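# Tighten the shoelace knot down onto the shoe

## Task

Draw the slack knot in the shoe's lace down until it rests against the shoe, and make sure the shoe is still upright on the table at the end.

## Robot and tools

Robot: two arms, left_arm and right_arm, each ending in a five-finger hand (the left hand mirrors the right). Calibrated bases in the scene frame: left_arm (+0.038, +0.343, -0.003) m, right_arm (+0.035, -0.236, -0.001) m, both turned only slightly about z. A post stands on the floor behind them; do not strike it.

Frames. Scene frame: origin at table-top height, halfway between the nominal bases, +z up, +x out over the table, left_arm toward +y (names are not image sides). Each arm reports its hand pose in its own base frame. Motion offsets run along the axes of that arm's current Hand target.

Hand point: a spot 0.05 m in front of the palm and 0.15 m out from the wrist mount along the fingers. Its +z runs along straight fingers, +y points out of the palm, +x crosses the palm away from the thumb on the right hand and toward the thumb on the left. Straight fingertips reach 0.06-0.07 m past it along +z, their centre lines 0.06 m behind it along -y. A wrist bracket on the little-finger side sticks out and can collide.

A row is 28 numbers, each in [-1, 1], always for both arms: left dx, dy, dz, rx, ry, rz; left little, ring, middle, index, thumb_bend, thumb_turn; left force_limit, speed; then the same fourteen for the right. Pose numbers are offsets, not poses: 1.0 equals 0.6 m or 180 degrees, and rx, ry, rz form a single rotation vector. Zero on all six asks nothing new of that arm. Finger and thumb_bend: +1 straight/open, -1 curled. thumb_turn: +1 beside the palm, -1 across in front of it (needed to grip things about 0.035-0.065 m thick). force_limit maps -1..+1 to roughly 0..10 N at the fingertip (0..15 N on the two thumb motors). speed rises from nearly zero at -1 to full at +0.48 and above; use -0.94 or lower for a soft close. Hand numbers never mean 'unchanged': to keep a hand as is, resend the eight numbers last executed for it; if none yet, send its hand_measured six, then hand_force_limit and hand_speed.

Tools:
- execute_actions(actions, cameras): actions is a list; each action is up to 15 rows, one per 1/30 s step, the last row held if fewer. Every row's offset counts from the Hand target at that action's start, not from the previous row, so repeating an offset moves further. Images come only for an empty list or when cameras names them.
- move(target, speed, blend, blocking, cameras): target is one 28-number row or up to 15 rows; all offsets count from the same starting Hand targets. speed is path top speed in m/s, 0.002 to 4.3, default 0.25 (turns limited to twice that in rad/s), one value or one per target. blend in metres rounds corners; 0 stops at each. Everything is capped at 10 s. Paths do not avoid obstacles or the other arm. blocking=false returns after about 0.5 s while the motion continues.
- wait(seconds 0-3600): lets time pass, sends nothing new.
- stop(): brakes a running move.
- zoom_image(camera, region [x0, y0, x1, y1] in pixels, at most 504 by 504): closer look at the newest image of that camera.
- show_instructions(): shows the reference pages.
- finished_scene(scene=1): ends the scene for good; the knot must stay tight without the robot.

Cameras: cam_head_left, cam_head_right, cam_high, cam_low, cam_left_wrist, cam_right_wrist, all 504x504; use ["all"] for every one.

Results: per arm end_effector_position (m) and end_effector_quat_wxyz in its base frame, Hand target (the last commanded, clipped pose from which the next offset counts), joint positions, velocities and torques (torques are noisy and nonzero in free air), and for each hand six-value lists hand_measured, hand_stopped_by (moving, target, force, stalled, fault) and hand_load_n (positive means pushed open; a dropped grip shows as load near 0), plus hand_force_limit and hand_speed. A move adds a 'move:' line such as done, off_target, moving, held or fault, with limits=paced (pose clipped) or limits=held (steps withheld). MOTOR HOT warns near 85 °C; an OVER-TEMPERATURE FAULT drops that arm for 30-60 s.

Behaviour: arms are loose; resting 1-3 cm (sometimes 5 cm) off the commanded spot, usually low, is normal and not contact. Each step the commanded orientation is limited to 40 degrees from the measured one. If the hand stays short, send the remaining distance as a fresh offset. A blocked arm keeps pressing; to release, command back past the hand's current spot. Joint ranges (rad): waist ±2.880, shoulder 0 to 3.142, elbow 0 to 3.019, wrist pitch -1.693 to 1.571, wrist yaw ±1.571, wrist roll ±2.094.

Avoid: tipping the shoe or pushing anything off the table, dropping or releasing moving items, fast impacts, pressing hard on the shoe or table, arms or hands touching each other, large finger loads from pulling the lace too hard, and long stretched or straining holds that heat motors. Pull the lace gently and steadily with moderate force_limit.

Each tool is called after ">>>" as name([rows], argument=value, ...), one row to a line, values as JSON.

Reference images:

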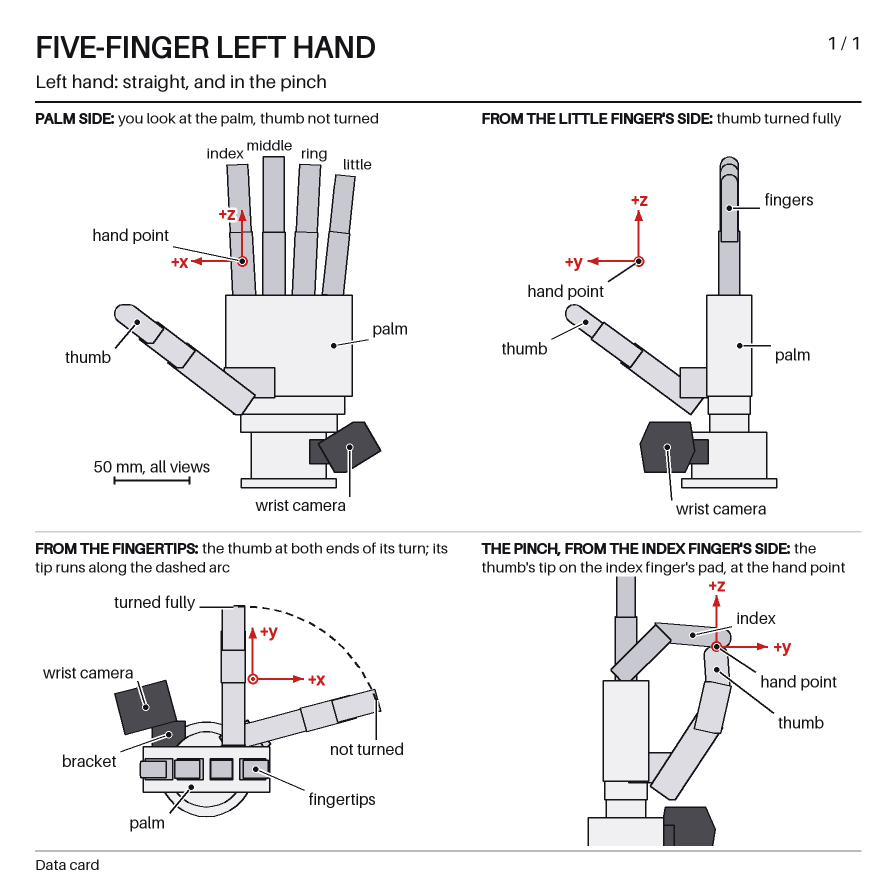

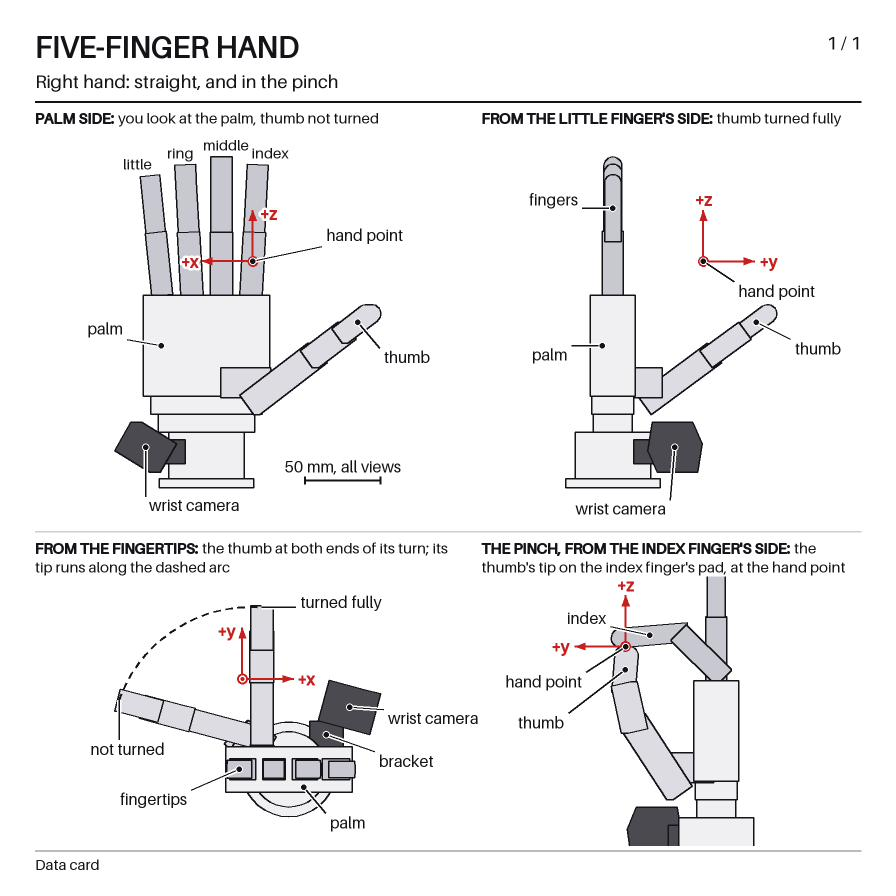

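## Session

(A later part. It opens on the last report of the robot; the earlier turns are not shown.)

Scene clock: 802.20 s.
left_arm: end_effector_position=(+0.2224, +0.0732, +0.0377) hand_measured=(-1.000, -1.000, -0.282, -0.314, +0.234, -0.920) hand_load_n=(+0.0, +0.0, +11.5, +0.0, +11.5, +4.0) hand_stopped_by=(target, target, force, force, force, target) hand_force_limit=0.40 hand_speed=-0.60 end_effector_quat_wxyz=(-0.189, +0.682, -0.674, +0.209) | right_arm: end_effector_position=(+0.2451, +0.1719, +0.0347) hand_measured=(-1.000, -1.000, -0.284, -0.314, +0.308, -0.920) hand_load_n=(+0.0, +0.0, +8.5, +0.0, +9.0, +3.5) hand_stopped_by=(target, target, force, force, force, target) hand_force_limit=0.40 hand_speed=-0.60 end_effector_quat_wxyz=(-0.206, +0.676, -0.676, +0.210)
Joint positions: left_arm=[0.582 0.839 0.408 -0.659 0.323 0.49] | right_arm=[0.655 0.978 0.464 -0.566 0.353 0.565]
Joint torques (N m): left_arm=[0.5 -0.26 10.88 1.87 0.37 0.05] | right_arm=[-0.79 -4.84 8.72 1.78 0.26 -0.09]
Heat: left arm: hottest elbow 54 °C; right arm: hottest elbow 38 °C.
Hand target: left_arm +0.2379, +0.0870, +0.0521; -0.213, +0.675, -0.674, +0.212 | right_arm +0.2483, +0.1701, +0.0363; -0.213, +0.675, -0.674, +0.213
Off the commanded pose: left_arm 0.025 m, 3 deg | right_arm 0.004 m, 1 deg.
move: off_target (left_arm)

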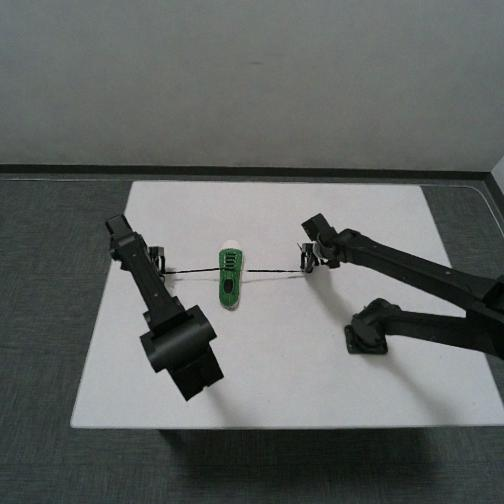

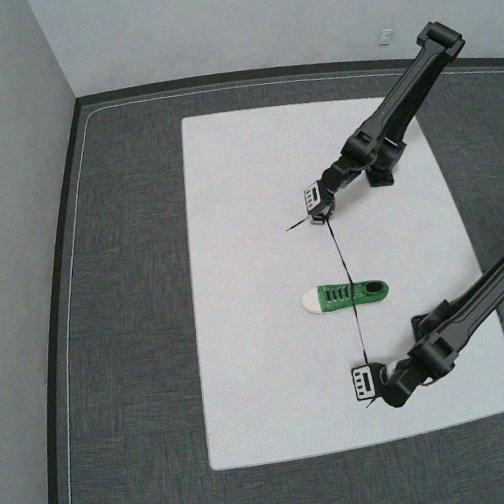

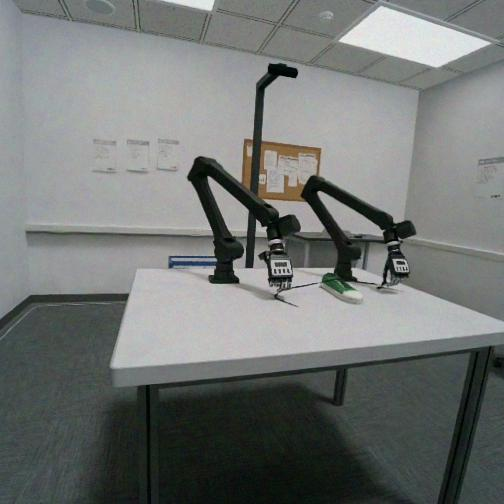

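>>> move(target=[-0.0167,0.0048,0.0068,0,0,0,-1,-1,-0.30,-0.34,-0.15,-0.92,0.4,-0.6,0.0167,0.0,0.0,0,0,0,-1,-1,-0.30,-0.34,-0.15,-0.92,0.4,-0.6], speed=0.02, cameras=["cam_head_left","cam_high","cam_left_wrist","cam_right_wrist"])

>>> zoom_image(camera="cam_head_left", region=[205, 245, 255, 295])

>>> zoom_image(camera="cam_high", region=[310, 260, 390, 340])

Scene clock: 808.27 s.
left_arm: end_effector_position=(+0.2212, +0.0758, +0.0328) hand_measured=(-1.000, -1.000, -0.282, -0.314, +0.234, -0.920) hand_load_n=(+0.0, +0.0, +11.5, +0.0, +11.5, +4.0) hand_stopped_by=(target, target, force, force, force, target) hand_force_limit=0.40 hand_speed=-0.60 end_effector_quat_wxyz=(-0.179, +0.686, -0.671, +0.216) | right_arm: end_effector_position=(+0.2469, +0.1681, +0.0384) hand_measured=(-1.000, -1.000, -0.284, -0.314, +0.308, -0.920) hand_load_n=(+0.0, +0.0, +9.5, +0.0, +9.0, +4.0) hand_stopped_by=(target, target, force, force, force, target) hand_force_limit=0.40 hand_speed=-0.60 end_effector_quat_wxyz=(-0.215, +0.673, -0.677, +0.205)
Joint positions: left_arm=[0.612 0.872 0.408 -0.651 0.351 0.508] | right_arm=[0.626 0.952 0.455 -0.559 0.328 0.546]
Joint torques (N m): left_arm=[1.03 -0.56 10.91 2.21 0.05 0.23] | right_arm=[-1.26 -4.54 8.42 1.58 0.61 -0.25]
Heat: left arm: hottest elbow 53 °C; right arm: hottest elbow 38 °C.
Hand target: left_arm +0.2378, +0.0969, +0.0471; -0.213, +0.675, -0.674, +0.212 | right_arm +0.2484, +0.1602, +0.0365; -0.213, +0.675, -0.674, +0.213
Off the commanded pose: left_arm 0.031 m, 4 deg | right_arm 0.008 m, 1 deg.
move: off_target (left_arm)

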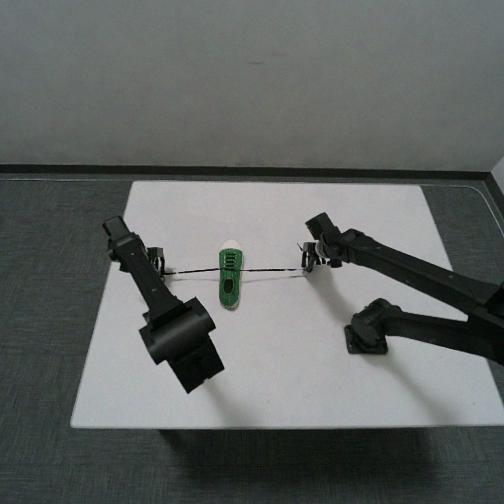

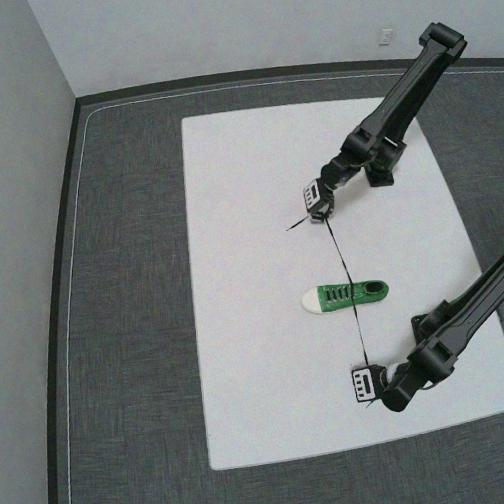

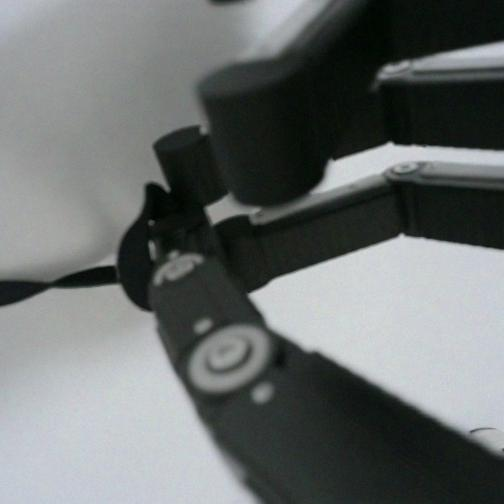

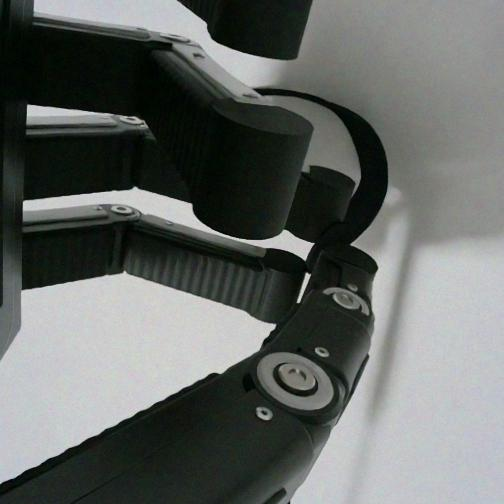

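Scaled by 10.080 from the camera's image (finer frame: 720x720).

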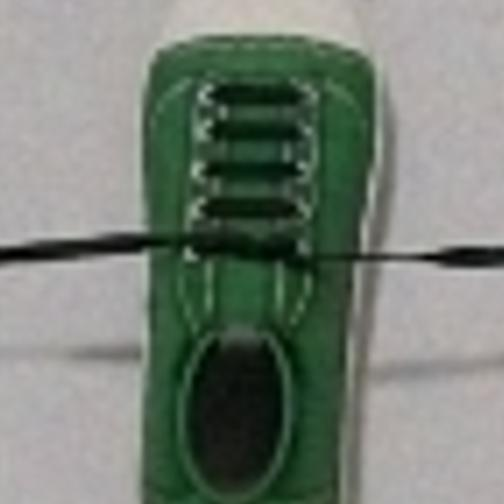

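Scaled by 6.300 from the camera's image (finer frame: 720x720).

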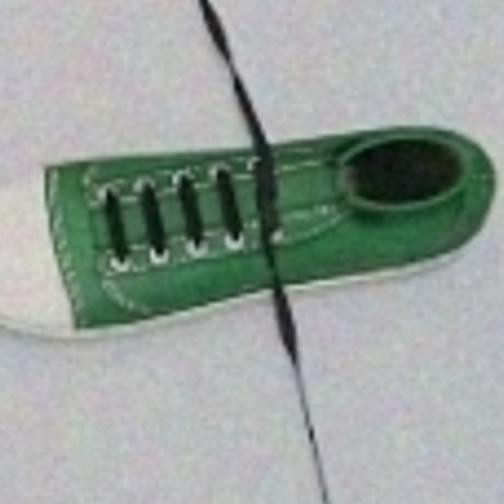

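>>> move(target=[0.0583,0.0191,0.0274,0,0,0,-1,-1,-0.30,-0.34,-0.15,-0.92,0.4,-0.6,-0.0367,0.0115,0.0164,0,0,0,-1,-1,-0.30,-0.34,-0.15,-0.92,0.4,-0.6], speed=0.03, cameras=["cam_head_left","cam_high","cam_left_wrist","cam_right_wrist"])

>>> zoom_image(camera="cam_head_left", region=[160, 225, 310, 325])

Scene clock: 815.83 s.
left_arm: end_effector_position=(+0.2352, +0.0627, +0.0265) hand_measured=(-1.000, -1.000, -0.282, -0.314, +0.234, -0.920) hand_load_n=(+0.0, +0.0, +11.5, +0.0, +11.5, +4.0) hand_stopped_by=(target, target, force, force, force, target) hand_force_limit=0.40 hand_speed=-0.60 end_effector_quat_wxyz=(-0.206, +0.677, -0.675, +0.210) | right_arm: end_effector_position=(+0.2471, +0.1783, +0.0264) hand_measured=(-1.000, -1.000, -0.284, -0.314, +0.308, -0.920) hand_load_n=(+0.0, +0.0, +9.0, +0.0, +9.0, +3.0) hand_stopped_by=(target, target, force, force, force, target) hand_force_limit=0.40 hand_speed=-0.60 end_effector_quat_wxyz=(-0.209, +0.676, -0.674, +0.212)
Joint positions: left_arm=[0.496 0.848 0.371 -0.557 0.276 0.418] | right_arm=[0.675 1.013 0.455 -0.52 0.366 0.579]
Joint torques (N m): left_arm=[-0.91 -1.26 7.39 1.91 0.18 -0.16] | right_arm=[0.67 -3.55 8.84 1.91 0.52 0.08]
Heat: left arm: hottest elbow 53 °C; right arm: hottest elbow 39 °C.
Hand target: left_arm +0.2379, +0.0619, +0.0271; -0.213, +0.675, -0.674, +0.212 | right_arm +0.2484, +0.1822, +0.0245; -0.213, +0.674, -0.674, +0.213
Off the commanded pose: left_arm 0.003 m, 1 deg | right_arm 0.005 m, 0 deg.
move: done

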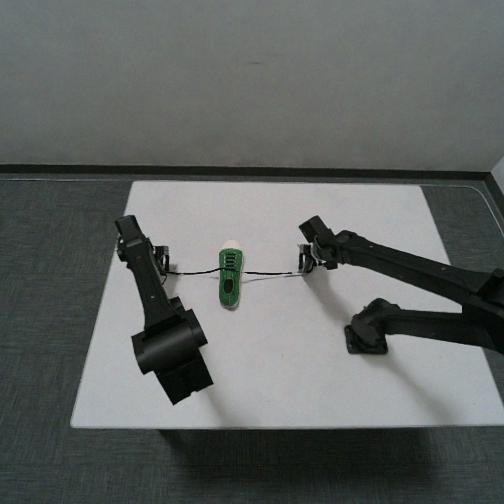

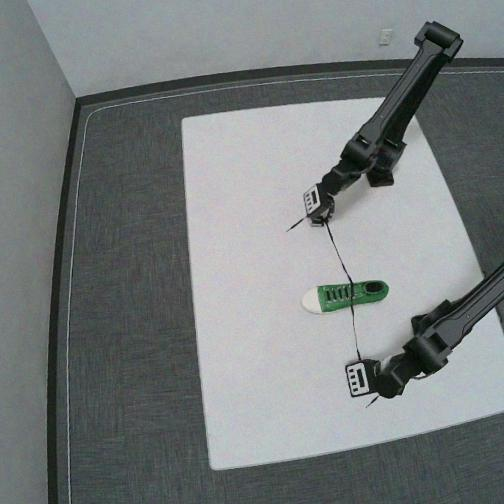

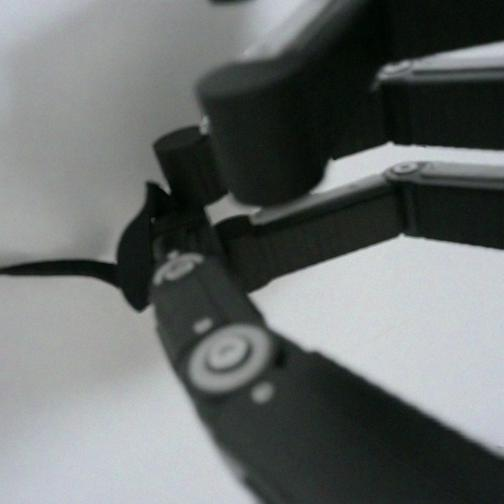

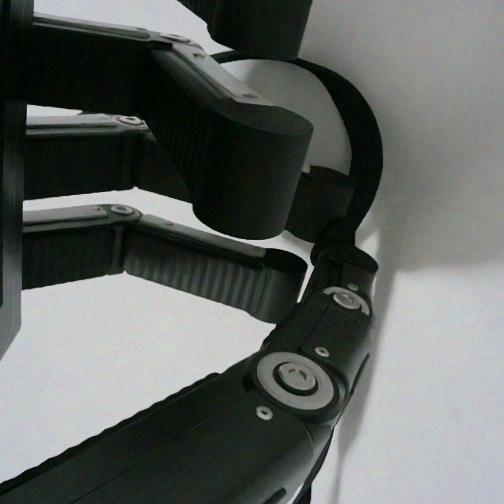

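Scaled by 3.360 from the camera's image (finer frame: 720x720).

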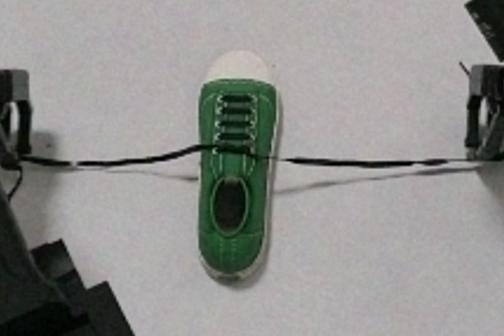

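>>> move([
  [0,0.0067,0.0096,0,0,0,-1,-1,-0.30,-0.34,-0.15,-0.92,0.4,-0.6,0,0.0067,0.0096,0,0,0,-1,-1,-0.30,-0.34,-0.15,-0.92,0.4,-0.6],
  [0,0.0067,0.0096,0,0,0,-1,-1,-0.30,-0.34,1,-0.92,0.3,-0.5,0,0.0067,0.0096,0,0,0,-1,-1,-0.30,-0.34,1,-0.92,0.3,-0.5],
], speed=0.03, cameras=["cam_head_left","cam_left_wrist","cam_right_wrist"])

>>> zoom_image(camera="cam_head_left", region=[160, 225, 310, 325])

Scene clock: 823.77 s.
left_arm: end_effector_position=(+0.2365, +0.0634, +0.0225) hand_measured=(-1.000, -1.000, -0.284, -0.314, +1.000, -0.920) hand_load_n=(+0.0, +0.0, +0.0, +0.0, +0.0, +0.0) hand_stopped_by=(target, target, force, force, target, target) hand_force_limit=0.30 hand_speed=-0.50 end_effector_quat_wxyz=(-0.213, +0.675, -0.674, +0.212) | right_arm: end_effector_position=(+0.2476, +0.1786, +0.0196) hand_measured=(-1.000, -1.000, -0.284, -0.314, +1.000, -0.920) hand_load_n=(+0.0, +0.0, +0.0, +0.0, +0.0, +0.0) hand_stopped_by=(target, target, force, force, target, target) hand_force_limit=0.30 hand_speed=-0.50 end_effector_quat_wxyz=(-0.209, +0.676, -0.674, +0.212)
Joint positions: left_arm=[0.496 0.849 0.357 -0.527 0.275 0.417] | right_arm=[0.675 1.031 0.444 -0.491 0.367 0.579]
Joint torques (N m): left_arm=[-0.91 -0.09 7.35 1.94 0.18 -0.15] | right_arm=[0.67 -3.66 8.59 1.89 0.5 0.09]
Heat: left arm: hottest elbow 53 °C; right arm: hottest elbow 39 °C.
Hand target: left_arm +0.2379, +0.0619, +0.0201; -0.213, +0.675, -0.674, +0.213 | right_arm +0.2483, +0.1821, +0.0172; -0.213, +0.675, -0.674, +0.213
Off the commanded pose: left_arm 0.003 m, 0 deg | right_arm 0.004 m, 0 deg.
move: done

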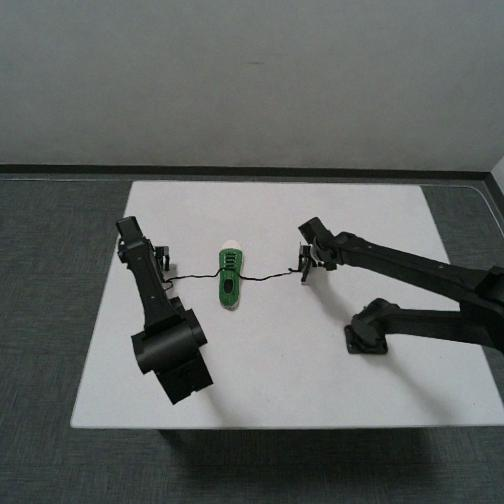

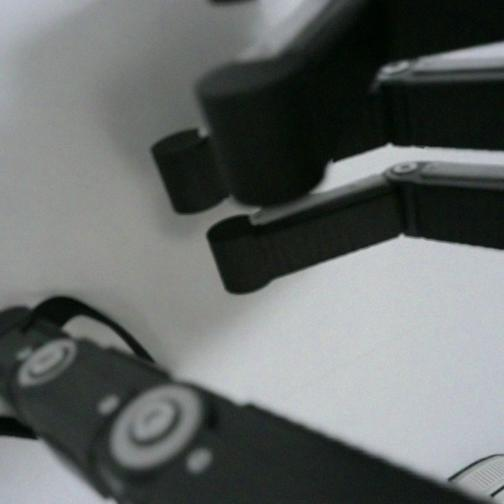

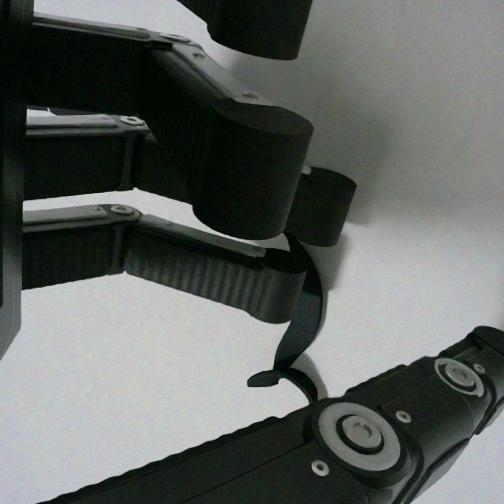

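Scaled by 3.360 from the camera's image (finer frame: 720x720).

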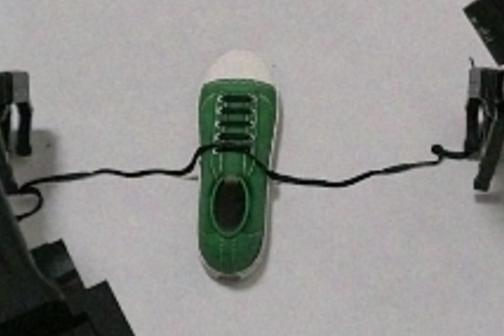

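>>> move(target=[0,-0.0382,-0.0548,0,0,0,-1,-1,-0.30,-0.34,1,-0.92,0.3,-0.5,0,-0.0382,-0.0548,0,0,0,-1,-1,-0.30,-0.34,1,-0.92,0.3,-0.5], speed=0.05, cameras=["cam_head_left","cam_left_wrist","cam_right_wrist","cam_high"])

>>> zoom_image(camera="cam_head_left", region=[130, 225, 330, 325])

Scene clock: 829.07 s.
left_arm: end_effector_position=(+0.2253, +0.0570, +0.0422) hand_measured=(-1.000, -1.000, -0.284, -0.314, +1.000, -0.920) hand_load_n=(+0.0, +0.0, +0.0, +0.0, +0.0, +0.0) hand_stopped_by=(target, target, force, force, target, target) hand_force_limit=0.30 hand_speed=-0.50 end_effector_quat_wxyz=(-0.197, +0.680, -0.675, +0.208) | right_arm: end_effector_position=(+0.2353, +0.1688, +0.0356) hand_measured=(-1.000, -1.000, -0.284, -0.314, +1.000, -0.920) hand_load_n=(+0.0, +0.0, +0.0, +0.0, +0.0, +0.0) hand_stopped_by=(target, target, force, force, target, target) hand_force_limit=0.30 hand_speed=-0.50 end_effector_quat_wxyz=(-0.191, +0.681, -0.675, +0.210)
Joint positions: left_arm=[0.495 0.784 0.395 -0.664 0.275 0.415] | right_arm=[0.675 0.965 0.468 -0.619 0.367 0.579]
Joint torques (N m): left_arm=[-0.85 -0.67 11.25 0.83 0.2 -0.14] | right_arm=[0.67 -4.72 12.97 0.58 0.49 0.08]
Heat: left arm: hottest elbow 52 °C; right arm: hottest elbow 39 °C.
Hand target: left_arm +0.2378, +0.0620, +0.0601; -0.213, +0.675, -0.674, +0.212 | right_arm +0.2483, +0.1821, +0.0575; -0.213, +0.675, -0.674, +0.213
Off the commanded pose: left_arm 0.022 m, 2 deg | right_arm 0.029 m, 3 deg.
move: off_target (left_arm, right_arm)
Images, in order (width x height): cam_head_left 504x504, cam_high 504x504, cam_left_wrist 504x504, cam_right_wrist 504x504.

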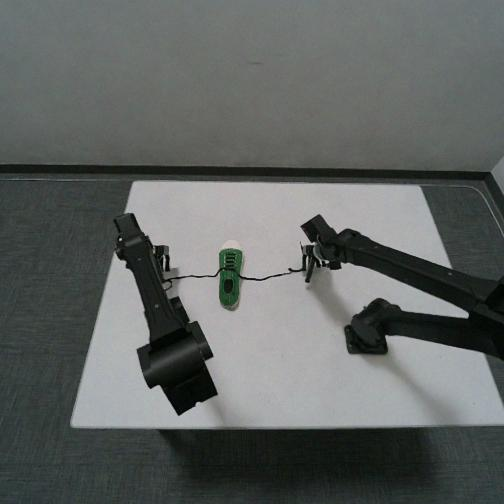

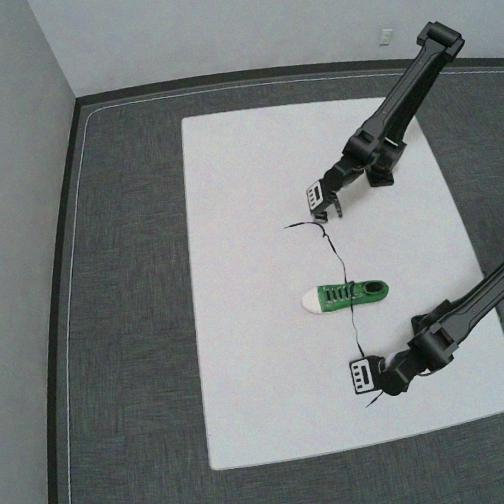

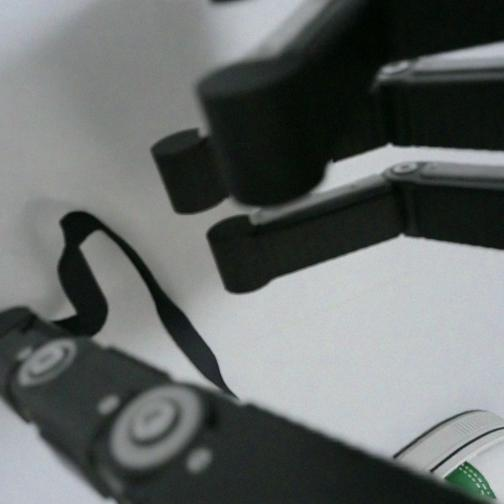

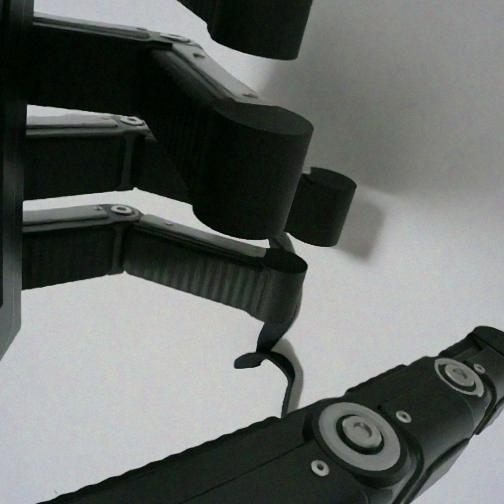

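Scaled by 2.520 from the camera's image (finer frame: 720x720).

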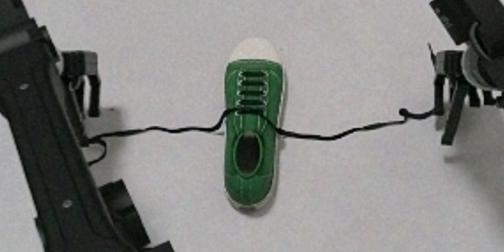

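Free. Raise further and check the knot.

>>> move(target=[0,-0.0956,-0.1370,0,0,0,-1,-1,-0.30,-0.34,1,-0.92,0.3,-0.5,0,-0.0956,-0.1370,0,0,0,-1,-1,-0.30,-0.34,1,-0.92,0.3,-0.5], speed=0.12, cameras=["cam_head_left","cam_high","cam_low"])

>>> zoom_image(camera="cam_head_left", region=[130, 225, 330, 325])

>>> zoom_image(camera="cam_head_left", region=[205, 245, 255, 295])

>>> zoom_image(camera="cam_low", region=[290, 240, 410, 320])

Scene clock: 834.37 s.
left_arm: end_effector_position=(+0.2298, +0.0589, +0.1420) hand_measured=(-1.000, -1.000, -0.284, -0.314, +1.000, -0.920) hand_load_n=(+0.0, +0.0, +0.0, +0.0, +0.0, +0.0) hand_stopped_by=(target, target, force, force, target, target) hand_force_limit=0.30 hand_speed=-0.50 end_effector_quat_wxyz=(-0.198, +0.679, -0.675, +0.208) | right_arm: end_effector_position=(+0.2395, +0.1722, +0.1339) hand_measured=(-1.000, -1.000, -0.284, -0.314, +1.000, -0.920) hand_load_n=(+0.0, +0.0, +0.5, +0.0, +0.0, +0.0) hand_stopped_by=(target, target, force, force, target, target) hand_force_limit=0.30 hand_speed=-0.50 end_effector_quat_wxyz=(-0.191, +0.681, -0.675, +0.210)
Joint positions: left_arm=[0.493 0.709 0.637 -0.978 0.274 0.414] | right_arm=[0.675 0.861 0.69 -0.943 0.367 0.579]
Joint torques (N m): left_arm=[-0.67 -0.32 11.84 0.83 0.23 -0.12] | right_arm=[0.73 -4.19 14.15 0.65 0.5 0.08]
Heat: left arm: hottest elbow 53 °C; right arm: hottest elbow 40 °C.
Hand target: left_arm +0.2378, +0.0619, +0.1605; -0.213, +0.675, -0.674, +0.213 | right_arm +0.2480, +0.1821, +0.1577; -0.213, +0.675, -0.674, +0.213
Off the commanded pose: left_arm 0.020 m, 2 deg | right_arm 0.027 m, 3 deg.
move: off_target (left_arm, right_arm)

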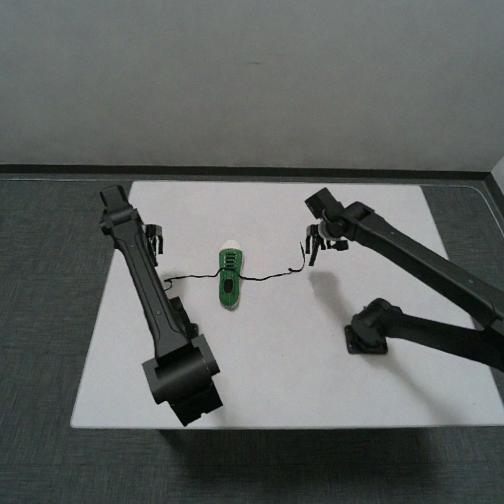

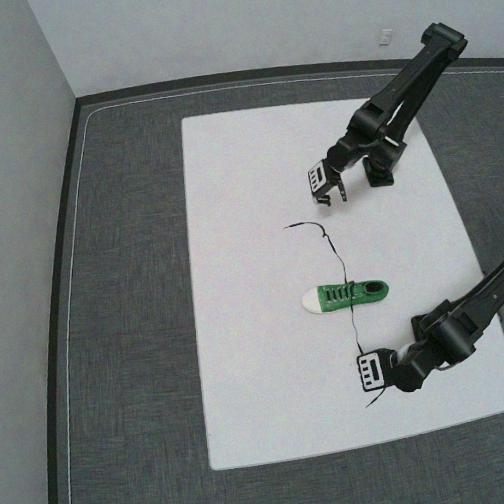

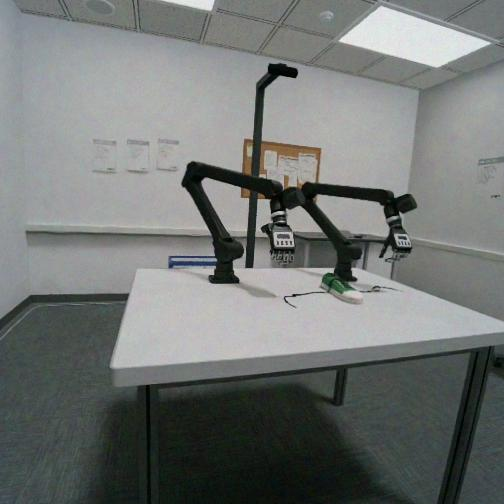

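Scaled by 2.520 from the camera's image (finer frame: 720x720).

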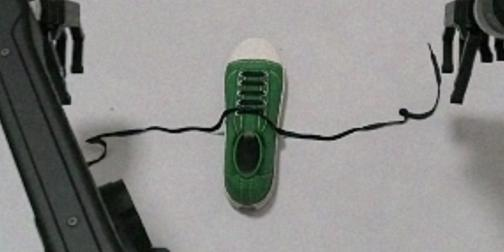

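Scaled by 10.080 from the camera's image (finer frame: 720x720).

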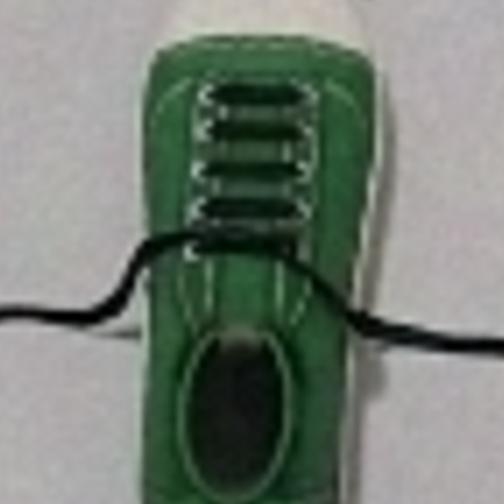

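Scaled by 4.200 from the camera's image (finer frame: 720x720).

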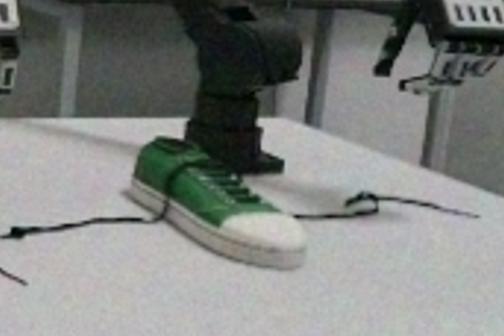

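>>> finished_scene()

The scene is finished: the task was done.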